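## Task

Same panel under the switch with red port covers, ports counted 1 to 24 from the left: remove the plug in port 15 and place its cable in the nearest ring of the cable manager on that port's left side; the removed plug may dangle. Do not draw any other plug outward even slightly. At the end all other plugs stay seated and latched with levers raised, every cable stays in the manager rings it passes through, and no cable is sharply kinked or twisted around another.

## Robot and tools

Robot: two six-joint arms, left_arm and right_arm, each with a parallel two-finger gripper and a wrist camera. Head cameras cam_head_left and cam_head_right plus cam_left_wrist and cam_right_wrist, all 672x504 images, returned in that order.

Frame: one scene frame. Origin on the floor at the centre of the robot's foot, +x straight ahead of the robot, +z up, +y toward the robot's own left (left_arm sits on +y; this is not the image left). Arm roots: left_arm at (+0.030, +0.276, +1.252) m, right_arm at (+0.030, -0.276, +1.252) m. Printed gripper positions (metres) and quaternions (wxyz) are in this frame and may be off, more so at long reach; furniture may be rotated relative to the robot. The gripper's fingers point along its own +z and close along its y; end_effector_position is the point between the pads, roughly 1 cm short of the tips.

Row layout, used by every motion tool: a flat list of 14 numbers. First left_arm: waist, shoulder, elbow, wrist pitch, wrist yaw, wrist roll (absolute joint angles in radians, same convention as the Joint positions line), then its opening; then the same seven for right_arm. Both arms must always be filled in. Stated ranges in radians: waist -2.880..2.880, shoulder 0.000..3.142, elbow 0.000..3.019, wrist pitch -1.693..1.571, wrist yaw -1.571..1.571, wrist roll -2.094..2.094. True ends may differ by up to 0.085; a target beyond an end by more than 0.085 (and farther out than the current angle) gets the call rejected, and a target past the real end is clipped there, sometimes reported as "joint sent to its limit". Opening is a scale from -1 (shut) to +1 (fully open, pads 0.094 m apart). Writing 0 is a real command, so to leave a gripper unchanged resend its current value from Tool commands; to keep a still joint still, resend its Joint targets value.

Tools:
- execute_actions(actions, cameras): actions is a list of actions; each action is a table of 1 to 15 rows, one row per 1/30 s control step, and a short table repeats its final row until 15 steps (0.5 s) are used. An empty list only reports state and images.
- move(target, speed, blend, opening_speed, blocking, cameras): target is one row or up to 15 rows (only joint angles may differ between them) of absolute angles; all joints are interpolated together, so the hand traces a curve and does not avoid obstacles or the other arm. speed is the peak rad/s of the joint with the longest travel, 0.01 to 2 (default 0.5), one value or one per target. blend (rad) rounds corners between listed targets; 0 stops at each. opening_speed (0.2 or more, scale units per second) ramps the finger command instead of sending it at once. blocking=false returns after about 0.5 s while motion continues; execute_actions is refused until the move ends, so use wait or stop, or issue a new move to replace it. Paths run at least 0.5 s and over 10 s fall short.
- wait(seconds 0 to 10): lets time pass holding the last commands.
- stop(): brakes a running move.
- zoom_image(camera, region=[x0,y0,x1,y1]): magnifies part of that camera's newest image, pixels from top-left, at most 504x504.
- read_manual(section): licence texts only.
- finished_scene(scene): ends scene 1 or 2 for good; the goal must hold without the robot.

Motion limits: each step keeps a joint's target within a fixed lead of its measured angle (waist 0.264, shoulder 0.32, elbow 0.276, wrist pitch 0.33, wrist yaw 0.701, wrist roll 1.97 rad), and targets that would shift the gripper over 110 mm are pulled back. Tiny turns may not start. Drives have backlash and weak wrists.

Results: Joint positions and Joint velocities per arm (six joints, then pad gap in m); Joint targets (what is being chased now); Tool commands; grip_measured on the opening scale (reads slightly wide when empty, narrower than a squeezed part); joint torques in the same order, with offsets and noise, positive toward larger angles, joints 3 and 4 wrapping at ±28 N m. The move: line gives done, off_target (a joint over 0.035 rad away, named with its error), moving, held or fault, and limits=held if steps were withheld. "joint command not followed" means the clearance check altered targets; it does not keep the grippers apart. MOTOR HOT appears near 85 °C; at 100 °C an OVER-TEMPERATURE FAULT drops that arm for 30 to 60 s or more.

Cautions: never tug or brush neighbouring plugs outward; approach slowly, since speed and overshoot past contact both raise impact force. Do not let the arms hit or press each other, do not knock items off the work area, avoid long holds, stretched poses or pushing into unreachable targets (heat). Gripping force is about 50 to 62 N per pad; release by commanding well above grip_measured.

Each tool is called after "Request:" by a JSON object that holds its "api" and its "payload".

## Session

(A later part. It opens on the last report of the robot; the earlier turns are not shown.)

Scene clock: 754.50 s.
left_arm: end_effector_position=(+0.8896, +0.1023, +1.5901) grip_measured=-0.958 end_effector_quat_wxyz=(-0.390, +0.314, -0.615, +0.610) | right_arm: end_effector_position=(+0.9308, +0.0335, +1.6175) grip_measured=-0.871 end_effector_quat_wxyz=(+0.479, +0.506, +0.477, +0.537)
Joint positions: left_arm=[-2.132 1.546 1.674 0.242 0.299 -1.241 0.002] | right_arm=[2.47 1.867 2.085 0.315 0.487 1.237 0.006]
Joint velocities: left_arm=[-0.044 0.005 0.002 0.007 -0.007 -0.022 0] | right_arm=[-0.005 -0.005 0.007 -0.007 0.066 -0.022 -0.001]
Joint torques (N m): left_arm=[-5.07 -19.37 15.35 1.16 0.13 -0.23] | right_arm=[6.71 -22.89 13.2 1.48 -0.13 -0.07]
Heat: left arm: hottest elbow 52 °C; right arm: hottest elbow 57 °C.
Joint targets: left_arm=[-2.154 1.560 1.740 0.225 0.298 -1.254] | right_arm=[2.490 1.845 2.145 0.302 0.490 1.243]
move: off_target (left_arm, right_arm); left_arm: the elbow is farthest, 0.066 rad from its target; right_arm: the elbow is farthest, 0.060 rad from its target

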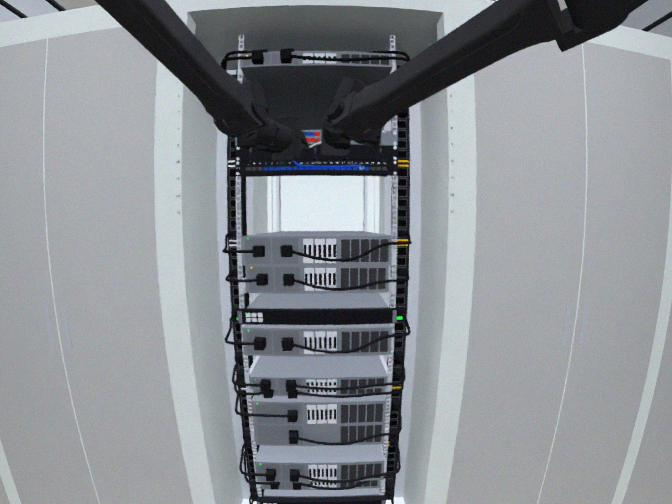

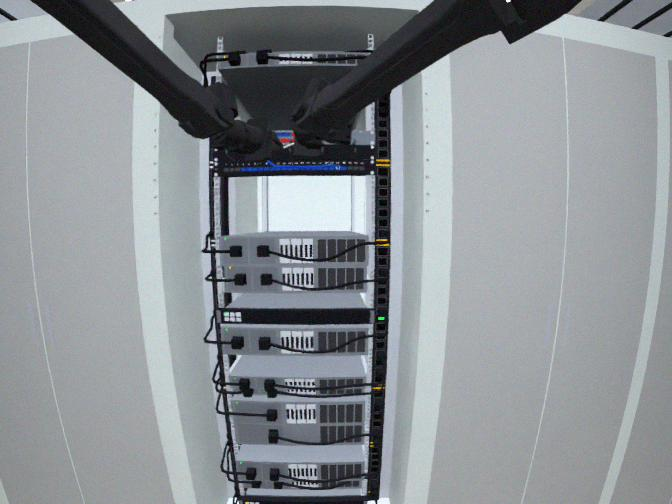

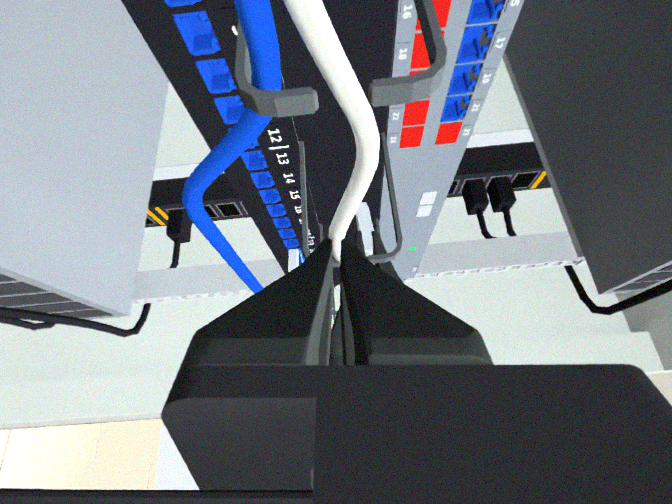

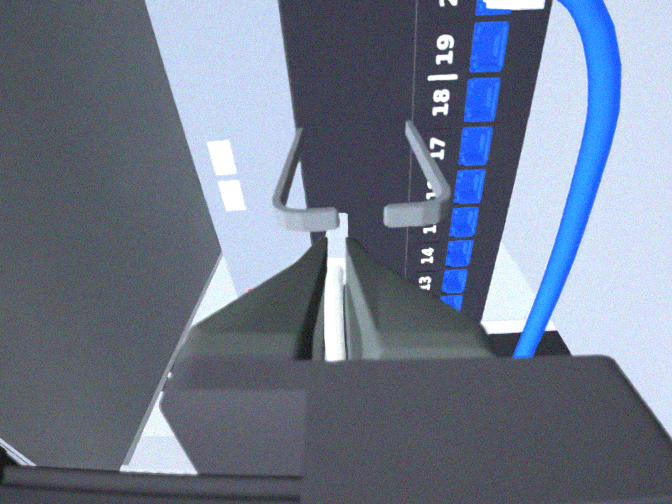

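Request:
{"api": "move", "payload": {"target": [-2.154,1.56,1.74,0.225,0.298,-1.255,-0.6,2.49,1.845,2.145,0.302,0.49,1.243,-1], "cameras": []}}

Request:
{"api": "move", "payload": {"target": [-2.16,1.584,1.778,0.217,0.296,-1.255,-0.6,2.49,1.845,2.145,0.302,0.49,1.243,-1]}}

Request:
{"api": "zoom_image", "payload": {"camera": "cam_left_wrist", "region": [186, 52, 486, 352]}}

Scene clock: 766.07 s.
left_arm: end_effector_position=(+0.8896, +0.1023, +1.5901) grip_measured=-0.603 end_effector_quat_wxyz=(-0.390, +0.314, -0.615, +0.610) | right_arm: end_effector_position=(+0.9308, +0.0335, +1.6175) grip_measured=-0.871 end_effector_quat_wxyz=(+0.479, +0.506, +0.477, +0.537)
Joint positions: left_arm=[-2.132 1.546 1.674 0.242 0.299 -1.241 0.019] | right_arm=[2.47 1.867 2.085 0.315 0.487 1.237 0.006]
Joint velocities: left_arm=[-0.015 -0.005 -0.002 0.002 0.022 -0.051 0.001] | right_arm=[-0.005 -0.005 0.007 -0.022 0.007 0.051 -0.001]
Joint torques (N m): left_arm=[-5.13 -19.55 15.38 1.2 0.13 -0.21] | right_arm=[6.83 -23.47 13.49 1.37 -0.16 -0.06]
Heat: left arm: hottest elbow 53 °C; right arm: hottest elbow 57 °C.
Joint targets: left_arm=[-2.154 1.560 1.740 0.225 0.298 -1.255] | right_arm=[2.490 1.845 2.145 0.302 0.490 1.243]
move: off_target (left_arm, right_arm); left_arm: the elbow is farthest, 0.066 rad from its target; right_arm: the elbow is farthest, 0.060 rad from its target
No camera images: "cameras" was empty.

Scene clock: 766.93 s.
left_arm: end_effector_position=(+0.8973, +0.0969, +1.5936) grip_measured=-0.603 end_effector_quat_wxyz=(-0.390, +0.312, -0.613, +0.613) | right_arm: end_effector_position=(+0.9308, +0.0335, +1.6175) grip_measured=-0.871 end_effector_quat_wxyz=(+0.479, +0.506, +0.477, +0.537)
Joint positions: left_arm=[-2.138 1.569 1.712 0.233 0.299 -1.241 0.019] | right_arm=[2.47 1.867 2.085 0.315 0.487 1.237 0.006]
Joint velocities: left_arm=[-0.005 -0.015 0.017 0.012 -0.051 0.022 -0.001] | right_arm=[-0.005 -0.015 0.012 -0.022 -0.007 -0.051 0]
Joint torques (N m): left_arm=[-5.25 -20.07 15.58 1.13 0.08 -0.2] | right_arm=[6.24 -23.41 13.52 1.47 -0.14 -0.02]
Heat: left arm: hottest elbow 53 °C; right arm: hottest elbow 57 °C.
Joint targets: left_arm=[-2.161 1.584 1.779 0.217 0.297 -1.255] | right_arm=[2.490 1.845 2.145 0.302 0.490 1.243]
move: off_target (left_arm, right_arm); left_arm: the elbow is farthest, 0.066 rad from its target; right_arm: the elbow is farthest, 0.060 rad from its target

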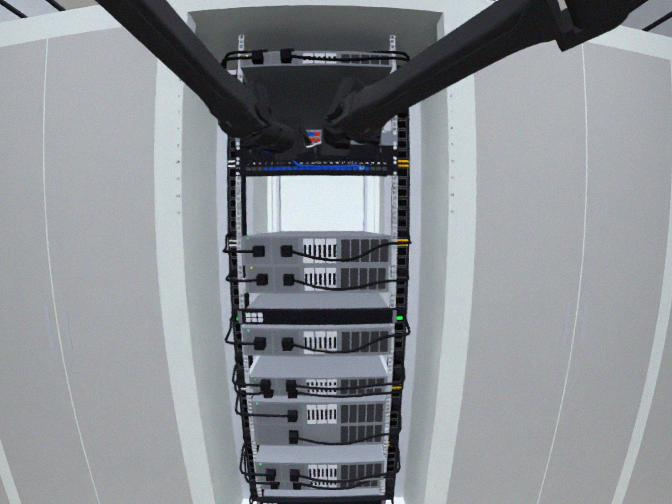

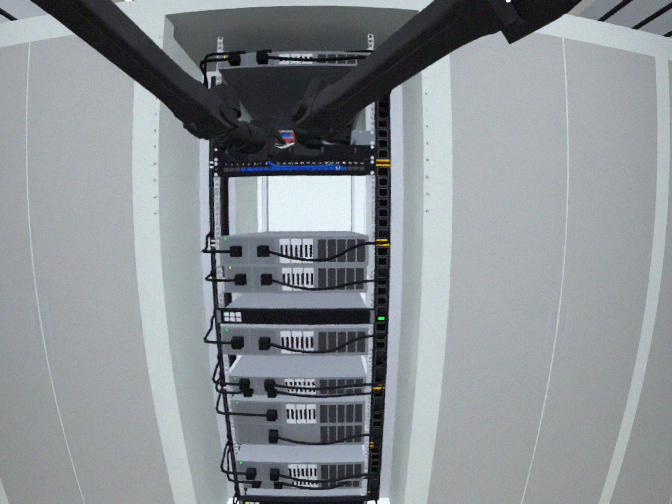

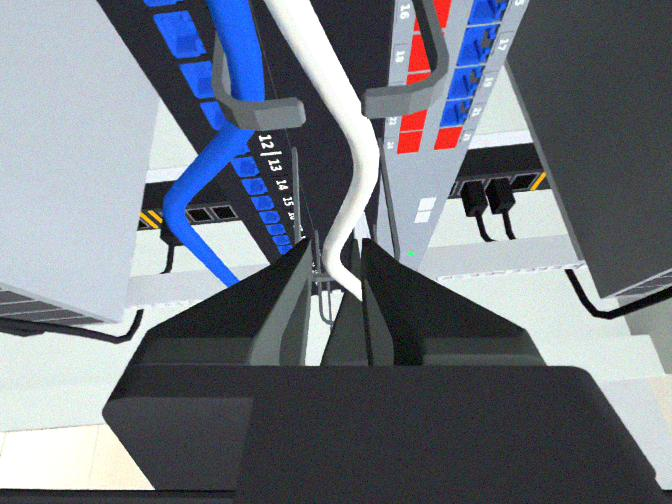

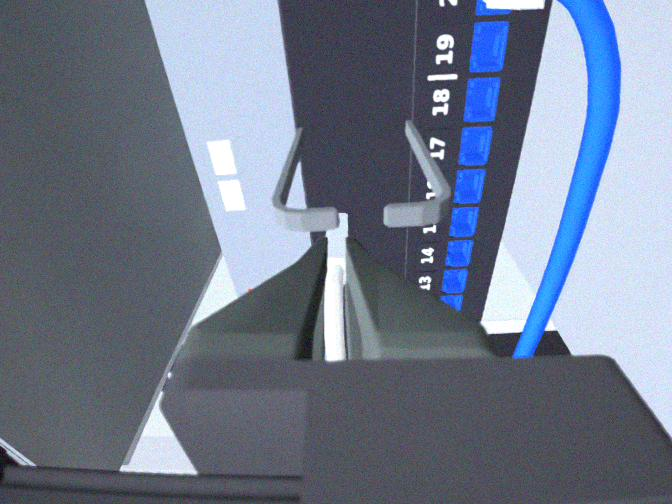

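Scaled by 1.680 from the camera's 672x504 image, which has a finer 960x720 frame.

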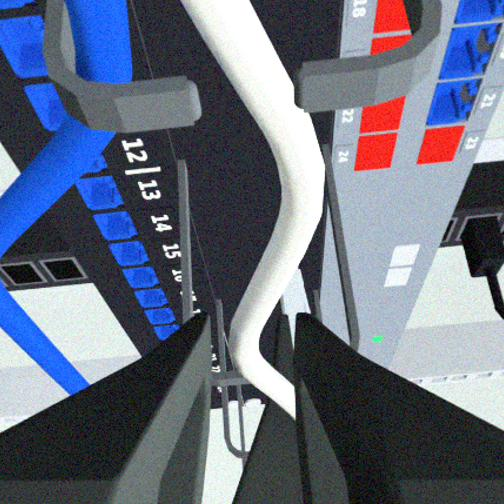

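Request:
{"api": "move", "payload": {"target": [-2.16,1.584,1.778,0.217,0.296,-1.255,-0.97,2.49,1.845,2.145,0.302,0.49,1.243,-1], "opening_speed": 0.25}}

Scene clock: 806.57 s.
left_arm: end_effector_position=(+0.8978, +0.0975, +1.5953) grip_measured=-0.912 end_effector_quat_wxyz=(-0.391, +0.312, -0.611, +0.613) | right_arm: end_effector_position=(+0.9308, +0.0333, +1.6173) grip_measured=-0.871 end_effector_quat_wxyz=(+0.479, +0.506, +0.476, +0.536)
Joint positions: left_arm=[-2.138 1.569 1.715 0.233 0.298 -1.243 0.004] | right_arm=[2.47 1.867 2.085 0.315 0.489 1.237 0.006]
Joint velocities: left_arm=[0.005 0.005 -0.012 -0.002 0.022 0.022 -0.002] | right_arm=[0.005 -0.015 0.002 0.002 0.066 -0.051 -0.001]
Joint torques (N m): left_arm=[-5.71 -19.72 15.13 1.22 0.14 -0.19] | right_arm=[6.89 -23.18 13.39 1.54 -0.24 -0.1]
Heat: left arm: hottest elbow 54 °C; right arm: hottest elbow 57 °C.
Joint targets: left_arm=[-2.160 1.584 1.777 0.217 0.297 -1.255] | right_arm=[2.490 1.845 2.145 0.302 0.490 1.243]
move: off_target (left_arm, right_arm); left_arm: the elbow is farthest, 0.063 rad from its target; right_arm: the elbow is farthest, 0.060 rad from its target

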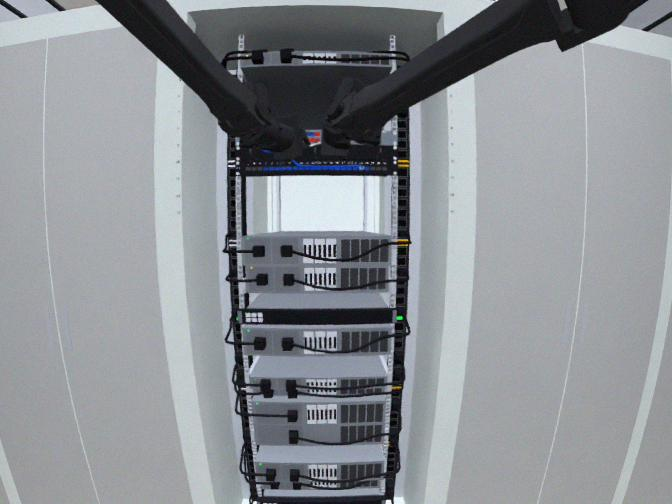

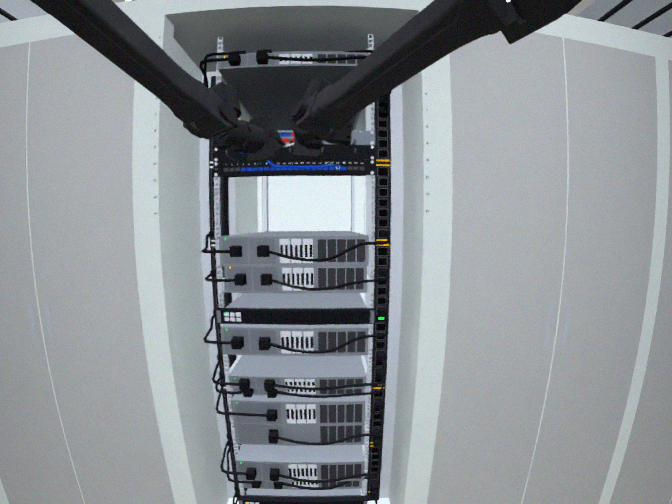

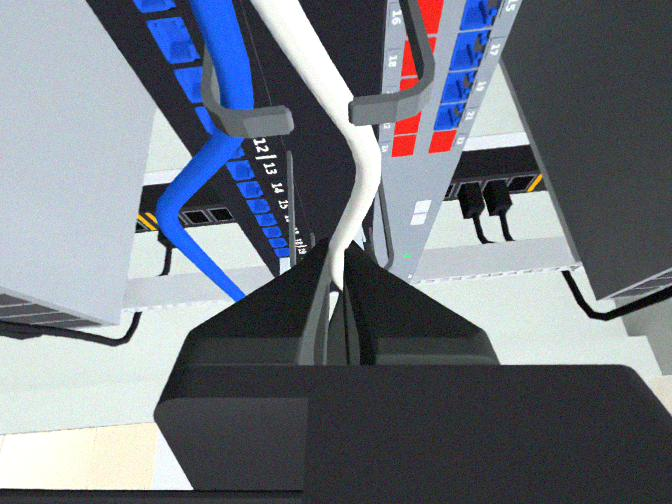

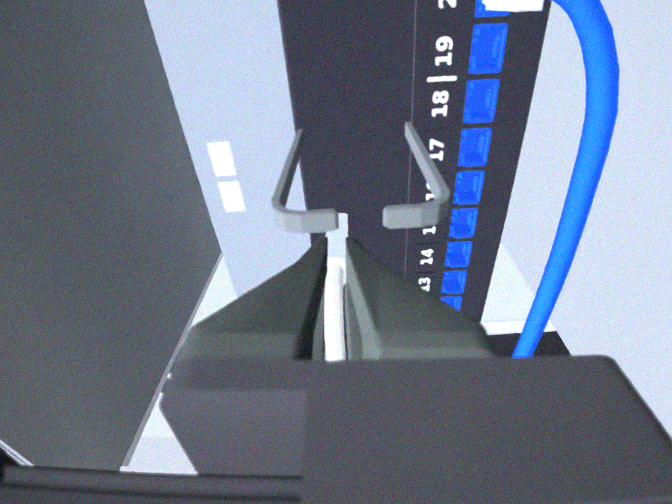

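Request:
{"api": "zoom_image", "payload": {"camera": "cam_left_wrist", "region": [180, 40, 460, 340]}}

Request:
{"api": "zoom_image", "payload": {"camera": "cam_head_left", "region": [250, 100, 400, 190]}}

Scaled by 1.680 from the camera's 672x504 image, which has a finer 960x720 frame.

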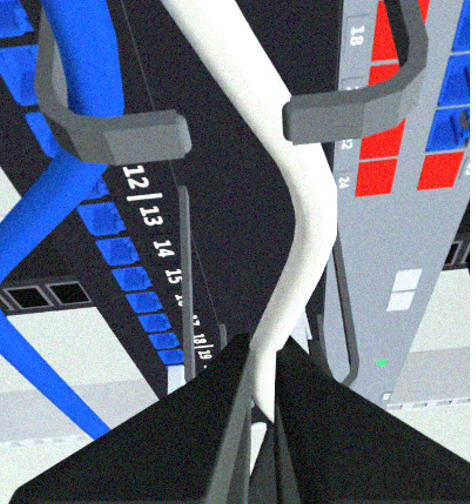

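Scaled by 3.360 from the camera's 672x504 image, which has a finer 960x720 frame.

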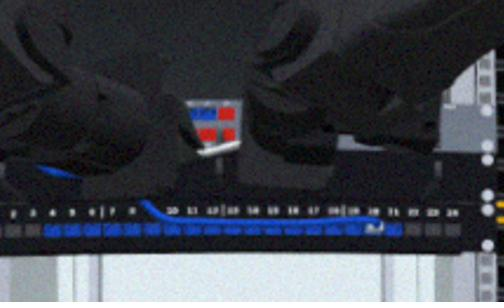

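Request:
{"api": "move", "payload": {"target": [-2.14,1.655,1.872,0.176,0.301,-1.255,-0.97,2.49,1.845,2.145,0.302,0.49,1.243,-1], "speed": 0.1, "cameras": ["cam_left_wrist","cam_right_wrist"]}}

Request:
{"api": "zoom_image", "payload": {"camera": "cam_left_wrist", "region": [180, 40, 460, 340]}}

Request:
{"api": "zoom_image", "payload": {"camera": "cam_right_wrist", "region": [230, 110, 480, 360]}}

Scene clock: 845.63 s.
left_arm: end_effector_position=(+0.9198, +0.0914, +1.5923) grip_measured=-0.914 end_effector_quat_wxyz=(-0.389, +0.313, -0.613, +0.612) | right_arm: end_effector_position=(+0.9307, +0.0322, +1.6184) grip_measured=-0.871 end_effector_quat_wxyz=(+0.480, +0.507, +0.475, +0.536)
Joint positions: left_arm=[-2.138 1.632 1.81 0.194 0.298 -1.243 0.004] | right_arm=[2.47 1.865 2.085 0.315 0.492 1.237 0.006]
Joint velocities: left_arm=[-0.015 -0.005 -0.002 0.002 0.066 -0.022 0] | right_arm=[-0.015 -0.005 0.017 -0.017 -0.037 0.037 0]
Joint torques (N m): left_arm=[-4.07 -20.31 15.25 1.03 0.32 -0.21] | right_arm=[7.3 -23.18 13.29 1.22 -0.41 -0.11]
Heat: left arm: hottest elbow 63 °C; right arm: hottest elbow 58 °C.
Joint targets: left_arm=[-2.140 1.656 1.873 0.175 0.301 -1.255] | right_arm=[2.490 1.845 2.145 0.302 0.489 1.243]
move: off_target (left_arm, right_arm); left_arm: the elbow is farthest, 0.062 rad from its target; right_arm: the elbow is farthest, 0.060 rad from its target
Images, in order (width x height): cam_left_wrist 672x504, cam_right_wrist 672x504.

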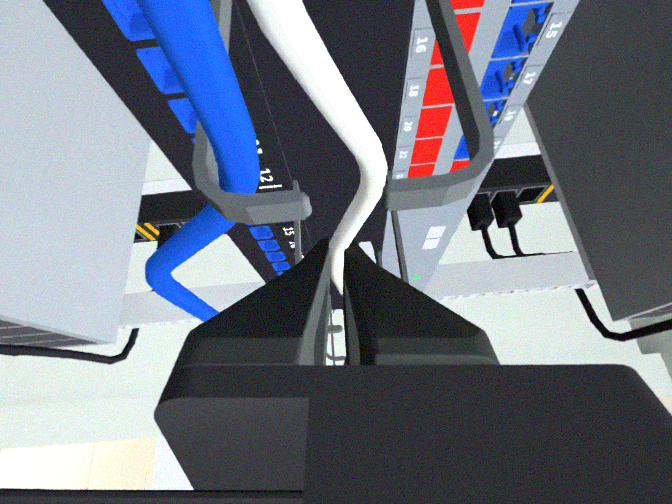

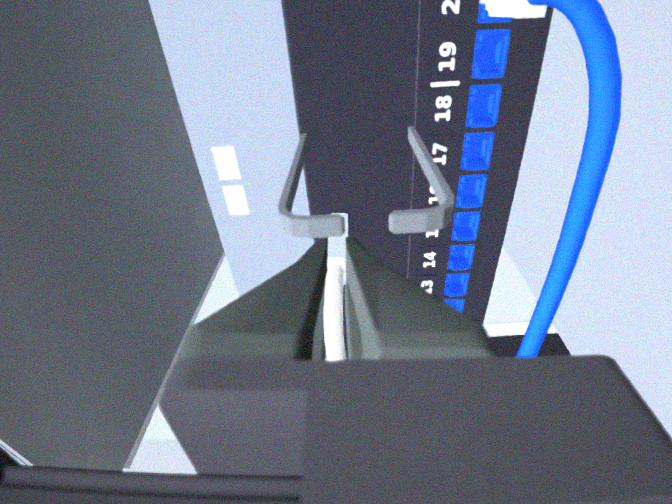

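Scaled by 1.680 from the camera's 672x504 image, which has a finer 960x720 frame.

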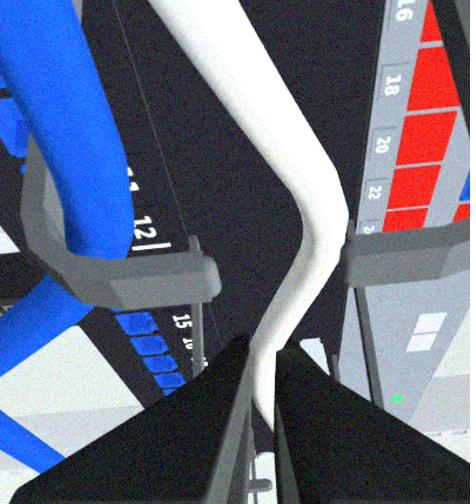

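Scaled by 2.016 from the camera's 672x504 image, which has a finer 960x720 frame.

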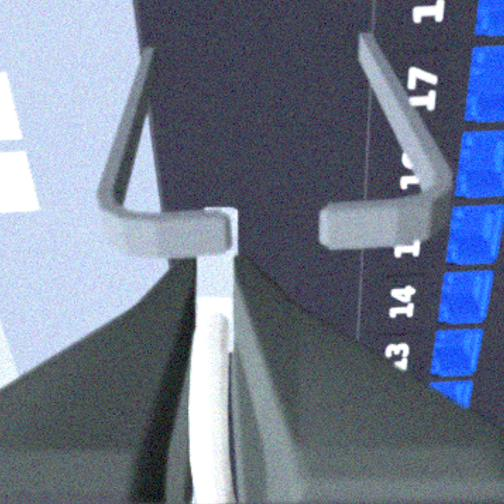

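Request:
{"api": "move", "payload": {"target": [-2.112,1.697,1.952,0.139,0.310,-1.255,-0.97,2.445,1.912,2.155,0.34,0.48,1.243,-1], "speed": 0.1, "cameras": ["cam_left_wrist","cam_right_wrist"]}}

Request:
{"api": "zoom_image", "payload": {"camera": "cam_left_wrist", "region": [180, 40, 460, 340]}}

Request:
{"api": "zoom_image", "payload": {"camera": "cam_right_wrist", "region": [230, 110, 480, 360]}}

Scene clock: 895.20 s.
left_arm: end_effector_position=(+0.9356, +0.0915, +1.5918) grip_measured=-0.915 end_effector_quat_wxyz=(-0.387, +0.312, -0.616, +0.611) | right_arm: end_effector_position=(+0.9384, +0.0284, +1.6060) grip_measured=-0.871 end_effector_quat_wxyz=(+0.484, +0.508, +0.476, +0.531)
Joint positions: left_arm=[-2.131 1.675 1.885 0.156 0.309 -1.243 0.004] | right_arm=[2.454 1.885 2.096 0.321 0.487 1.237 0.006]
Joint velocities: left_arm=[-0.024 -0.015 -0.012 0.002 -0.007 -0.051 0] | right_arm=[-0.005 0.015 -0.012 -0.007 0.037 -0.037 0]
Joint torques (N m): left_arm=[-2.49 -21.07 15.69 1.18 0.22 -0.22] | right_arm=[4.31 -19.6 13.39 2.92 -0.56 -0.1]
Heat: left arm: hottest elbow 68 °C; right arm: hottest elbow 59 °C.
Joint targets: left_arm=[-2.112 1.696 1.952 0.139 0.309 -1.255] | right_arm=[2.444 1.913 2.155 0.341 0.481 1.243]
move: off_target (left_arm, right_arm); left_arm: the elbow is farthest, 0.067 rad from its target; right_arm: the elbow is farthest, 0.059 rad from its target
Images, in order (width x height): cam_left_wrist 672x504, cam_right_wrist 672x504.

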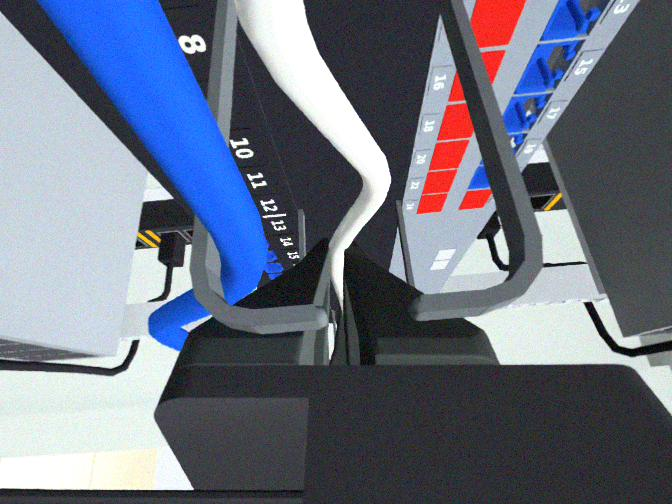

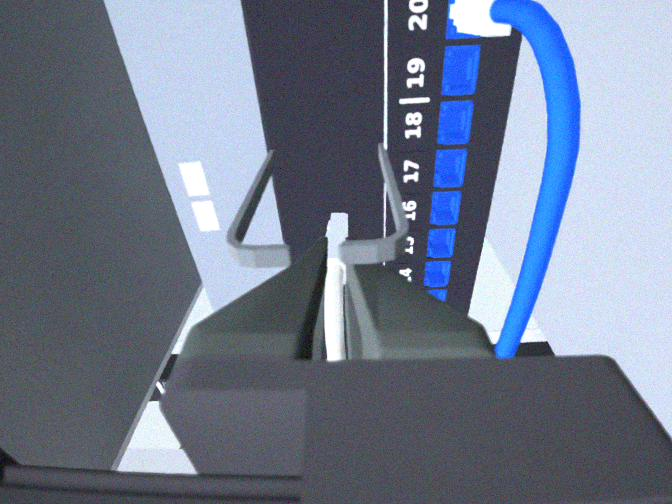

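Scaled by 1.680 from the camera's 672x504 image, which has a finer 960x720 frame.

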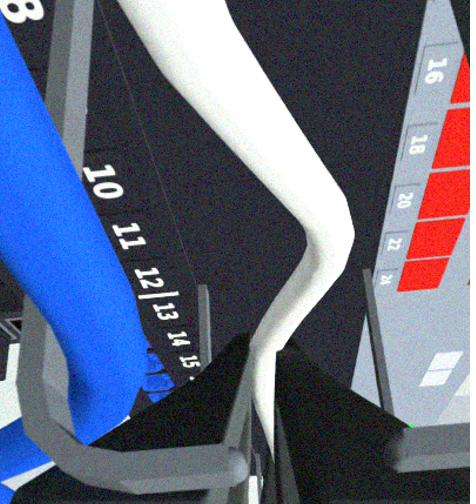

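Scaled by 2.016 from the camera's 672x504 image, which has a finer 960x720 frame.

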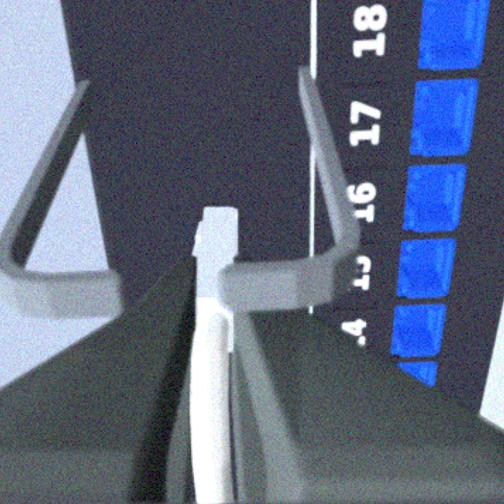

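Request:
{"api": "zoom_image", "payload": {"camera": "cam_left_wrist", "region": [270, 200, 410, 370]}}

Request:
{"api": "zoom_image", "payload": {"camera": "cam_right_wrist", "region": [270, 190, 410, 370]}}

Request:
{"api": "wait", "payload": {"seconds": 0, "cameras": ["cam_head_left","cam_head_right"]}}

Request:
{"api": "zoom_image", "payload": {"camera": "cam_head_left", "region": [260, 110, 370, 180]}}

Request:
{"api": "zoom_image", "payload": {"camera": "cam_head_right", "region": [230, 110, 340, 180]}}

Scaled by 2.965 from the camera's 672x504 image, which has a finer 960x720 frame.

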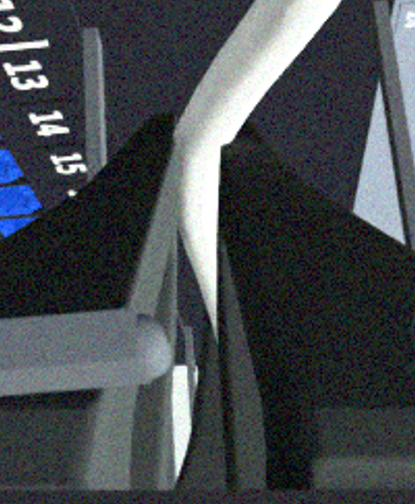

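Scaled by 2.800 from the camera's 672x504 image, which has a finer 960x720 frame.

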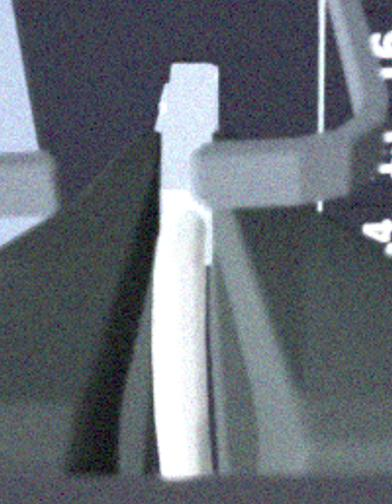

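Scene clock: 922.30 s.
left_arm: end_effector_position=(+0.9356, +0.0915, +1.5918) grip_measured=-0.915 end_effector_quat_wxyz=(-0.387, +0.312, -0.616, +0.611) | right_arm: end_effector_position=(+0.9384, +0.0284, +1.6060) grip_measured=-0.871 end_effector_quat_wxyz=(+0.484, +0.508, +0.476, +0.531)
Joint positions: left_arm=[-2.131 1.675 1.885 0.156 0.309 -1.243 0.004] | right_arm=[2.454 1.885 2.096 0.321 0.487 1.237 0.006]
Joint velocities: left_arm=[-0.015 -0.005 -0.017 0.007 -0.051 -0.066 0] | right_arm=[-0.005 -0.005 -0.007 0.002 0.022 -0.022 -0.001]
Joint torques (N m): left_arm=[-2.73 -20.89 15.62 1.28 0.23 -0.2] | right_arm=[5.77 -18.26 13.46 2.86 -0.59 -0.05]
Heat: left arm: hottest elbow 65 °C; right arm: hottest elbow 61 °C.
Joint targets: left_arm=[-2.112 1.696 1.952 0.139 0.309 -1.255] | right_arm=[2.444 1.913 2.155 0.341 0.481 1.243]
Tool commands: left_gripper/opening=-0.97 right_gripper/opening=-1.0
Images, in order (width x height): cam_head_left 672x504, cam_head_right 672x504.

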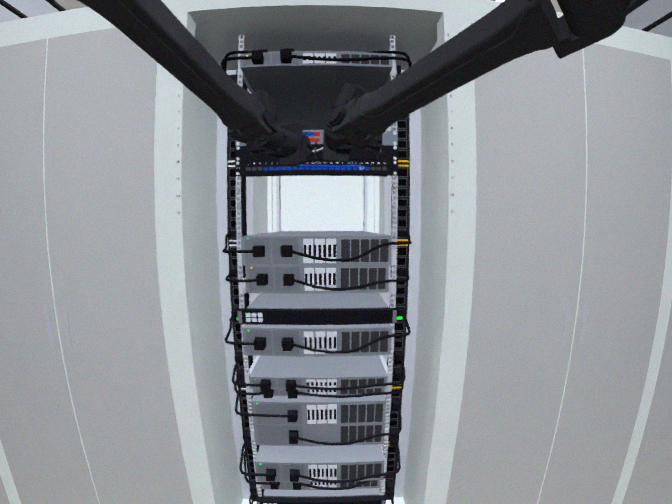

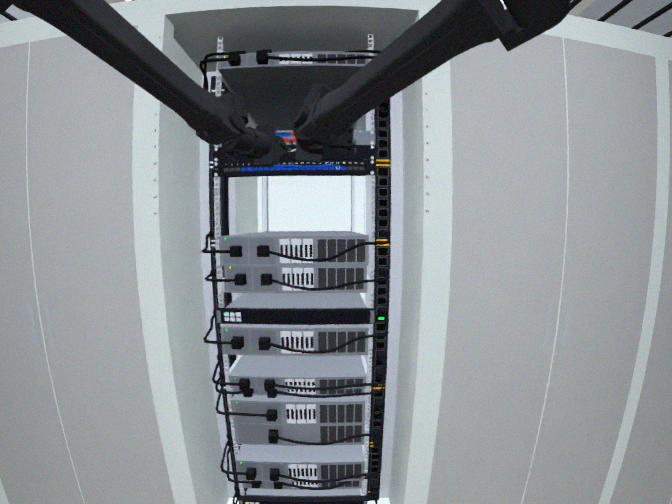

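Scaled by 4.582 from the camera's 672x504 image, which has a finer 960x720 frame.

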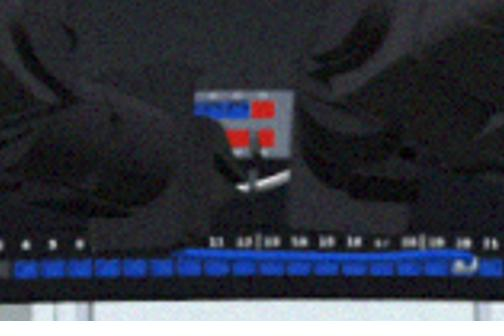

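Scaled by 4.582 from the camera's 672x504 image, which has a finer 960x720 frame.

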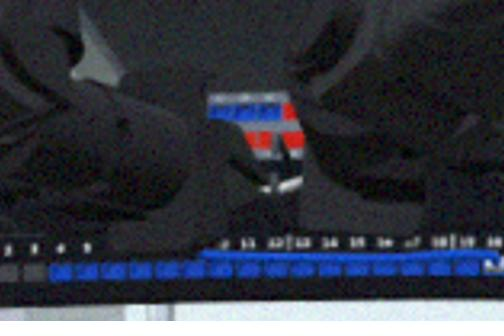

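Request:
{"api": "move", "payload": {"target": [-2.105,1.702,1.856,0.2,0.315,-1.255,-0.97,2.432,1.924,2.058,0.378,0.476,1.243,-1], "speed": 0.1}}

Request:
{"api": "zoom_image", "payload": {"camera": "cam_head_left", "region": [260, 110, 370, 180]}}

Request:
{"api": "zoom_image", "payload": {"camera": "cam_right_wrist", "region": [230, 110, 480, 360]}}

Request:
{"api": "zoom_image", "payload": {"camera": "cam_left_wrist", "region": [180, 40, 460, 340]}}

Scene clock: 948.70 s.
left_arm: end_effector_position=(+0.9352, +0.0922, +1.5806) grip_measured=-0.915 end_effector_quat_wxyz=(-0.386, +0.311, -0.617, +0.611) | right_arm: end_effector_position=(+0.9389, +0.0282, +1.5895) grip_measured=-0.871 end_effector_quat_wxyz=(+0.486, +0.507, +0.476, +0.531)
Joint positions: left_arm=[-2.125 1.68 1.865 0.179 0.316 -1.243 0.004] | right_arm=[2.445 1.893 2.067 0.359 0.48 1.237 0.006]
Joint velocities: left_arm=[0.005 -0.005 0.012 0.022 0.095 0.037 -0.001] | right_arm=[0.005 -0.015 -0.012 0.007 -0.007 -0.007 -0.001]
Joint torques (N m): left_arm=[-2.78 -20.78 9.24 2.61 0.14 -0.22] | right_arm=[4.66 -18.84 8.69 2.63 -0.45 -0.08]
Heat: left arm: hottest elbow 64 °C; right arm: hottest elbow 61 °C.
Joint targets: left_arm=[-2.104 1.703 1.856 0.201 0.315 -1.255] | right_arm=[2.432 1.923 2.058 0.378 0.475 1.243]
move: done

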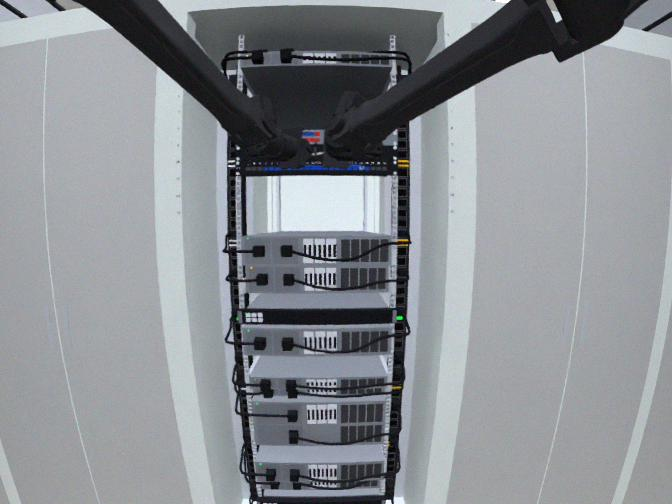

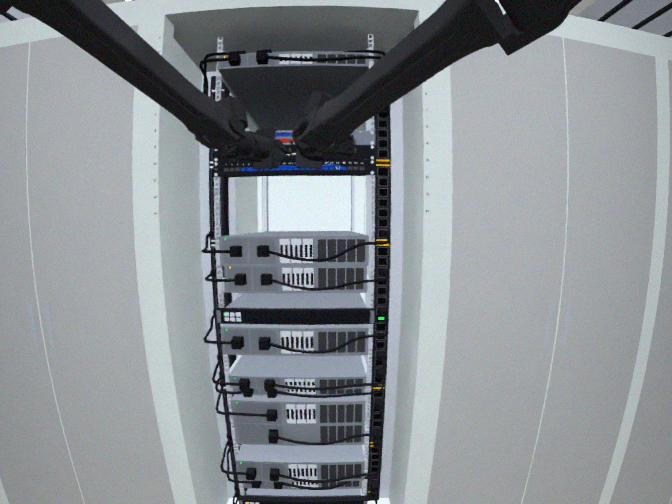

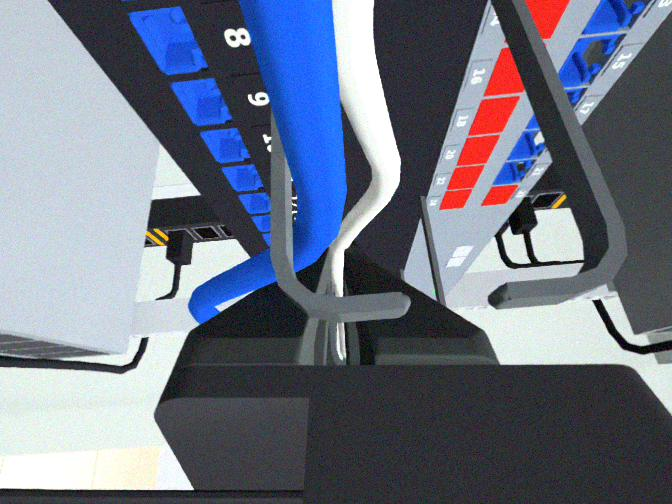

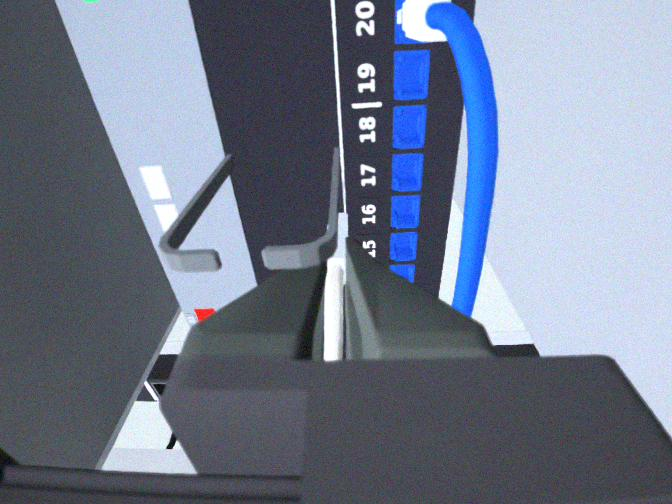

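Scaled by 4.582 from the camera's 672x504 image, which has a finer 960x720 frame.

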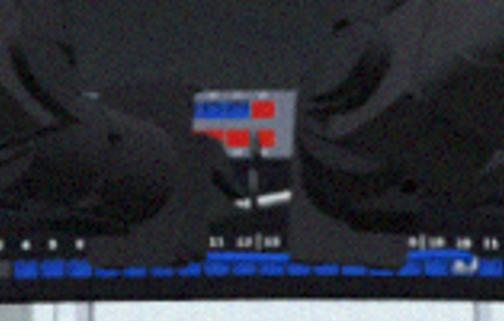

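Scaled by 2.016 from the camera's 672x504 image, which has a finer 960x720 frame.

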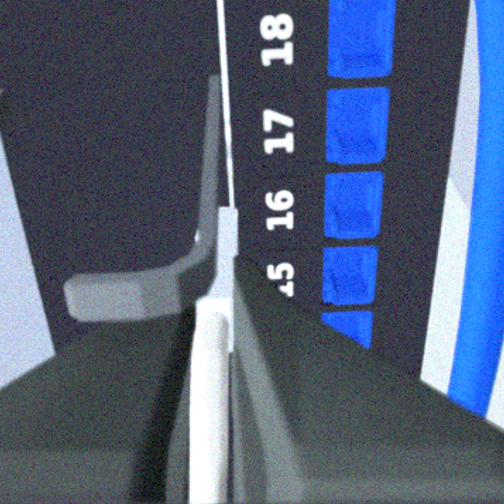

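Scaled by 1.680 from the camera's 672x504 image, which has a finer 960x720 frame.

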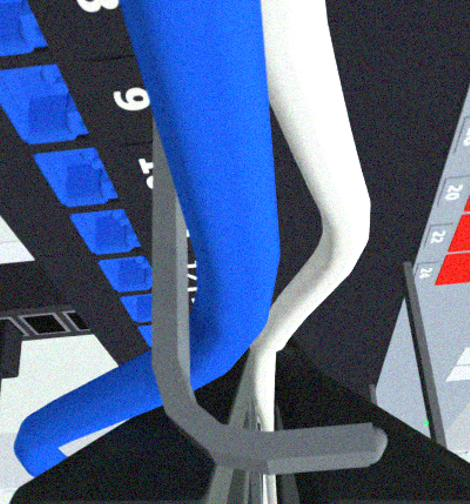

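Request:
{"api": "move", "payload": {"target": [-2.105,1.702,1.856,0.2,0.315,-1.255,-0.78,2.432,1.924,2.058,0.378,0.476,1.243,-1], "opening_speed": 0.3, "cameras": []}}

Request:
{"api": "move", "payload": {"target": [-2.09,1.546,1.686,0.24,0.318,-1.255,-0.78,2.432,1.924,2.058,0.378,0.476,1.243,-1], "speed": 0.15}}

Request:
{"api": "zoom_image", "payload": {"camera": "cam_left_wrist", "region": [180, 40, 460, 340]}}

Request:
{"api": "zoom_image", "payload": {"camera": "cam_head_left", "region": [260, 110, 370, 180]}}

Scene clock: 979.23 s.
left_arm: end_effector_position=(+0.9348, +0.0918, +1.5788) grip_measured=-0.784 end_effector_quat_wxyz=(-0.385, +0.312, -0.618, +0.610) | right_arm: end_effector_position=(+0.9389, +0.0282, +1.5895) grip_measured=-0.871 end_effector_quat_wxyz=(+0.486, +0.507, +0.476, +0.531)
Joint positions: left_arm=[-2.125 1.68 1.862 0.179 0.316 -1.243 0.01] | right_arm=[2.445 1.893 2.067 0.359 0.48 1.237 0.006]
Joint velocities: left_arm=[0.005 -0.015 -0.017 -0.007 -0.022 -0.007 -0.001] | right_arm=[0.005 -0.005 -0.007 -0.002 -0.051 -0.051 0]
Joint torques (N m): left_arm=[-2.49 -20.66 9.29 2.61 0.14 -0.22] | right_arm=[5.42 -19.08 8.53 2.71 -0.33 -0.06]
Heat: left arm: hottest elbow 56 °C; right arm: hottest elbow 58 °C.
Joint targets: left_arm=[-2.105 1.702 1.855 0.200 0.315 -1.255] | right_arm=[2.432 1.924 2.058 0.378 0.477 1.243]
move: done
No camera images: "cameras" was empty.

Scene clock: 981.07 s.
left_arm: end_effector_position=(+0.8985, +0.1089, +1.5684) grip_measured=-0.782 end_effector_quat_wxyz=(-0.379, +0.321, -0.627, +0.600) | right_arm: end_effector_position=(+0.9389, +0.0284, +1.5896) grip_measured=-0.871 end_effector_quat_wxyz=(+0.485, +0.506, +0.476, +0.531)
Joint positions: left_arm=[-2.109 1.572 1.689 0.213 0.316 -1.243 0.01] | right_arm=[2.445 1.893 2.067 0.359 0.478 1.237 0.006]
Joint velocities: left_arm=[-0.015 -0.005 -0.007 0.002 0.037 -0.066 -0.002] | right_arm=[-0.005 0.005 -0.007 -0.007 -0.037 -0.022 -0.001]
Joint torques (N m): left_arm=[-2.37 -23.94 9.54 2.85 0.26 -0.2] | right_arm=[5.19 -19.31 8.42 2.65 -0.36 -0.06]
Heat: left arm: hottest elbow 56 °C; right arm: hottest elbow 58 °C.
Joint targets: left_arm=[-2.091 1.545 1.686 0.240 0.318 -1.255] | right_arm=[2.432 1.924 2.058 0.378 0.475 1.243]
move: done

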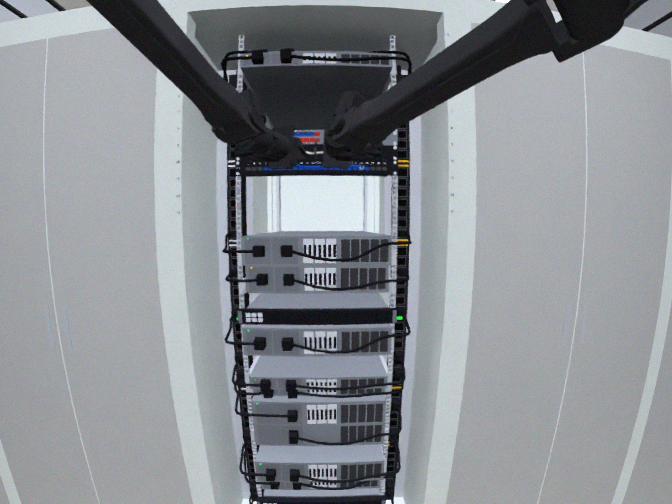

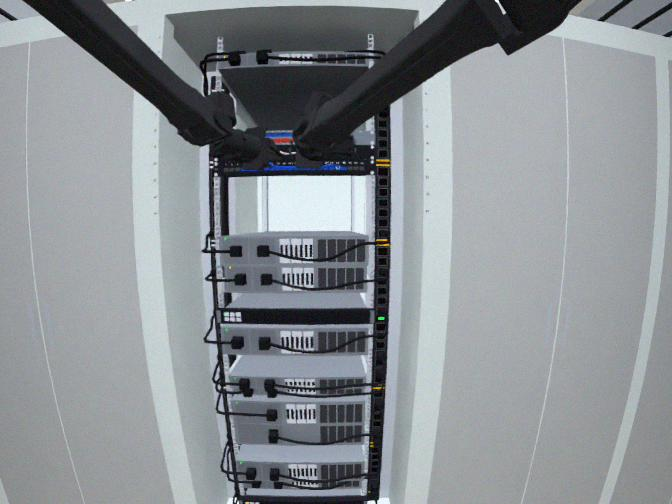

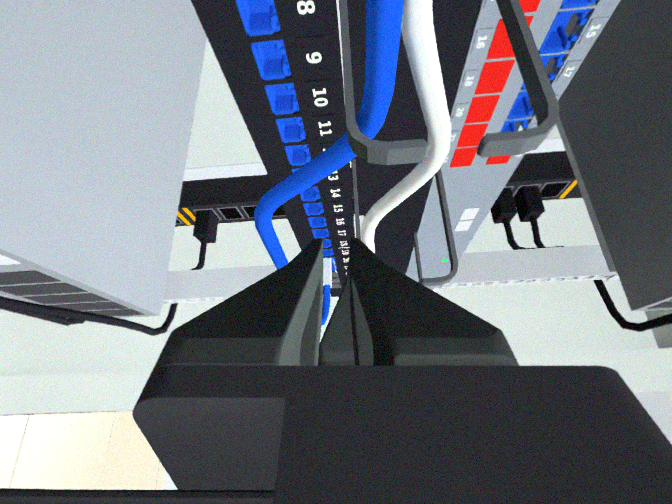

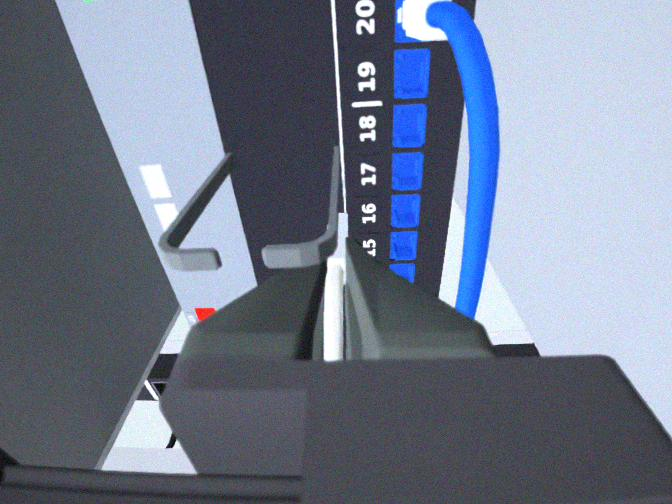

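Scaled by 1.680 from the camera's 672x504 image, which has a finer 960x720 frame.

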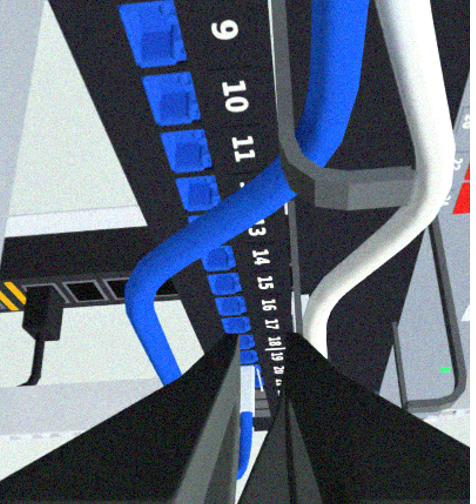

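Scaled by 4.582 from the camera's 672x504 image, which has a finer 960x720 frame.

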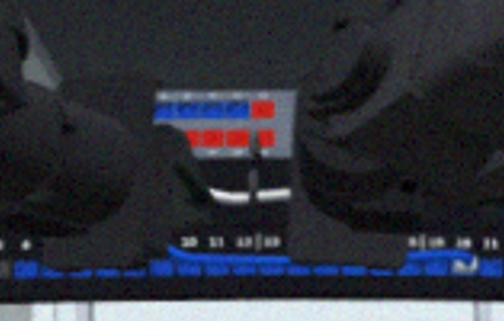

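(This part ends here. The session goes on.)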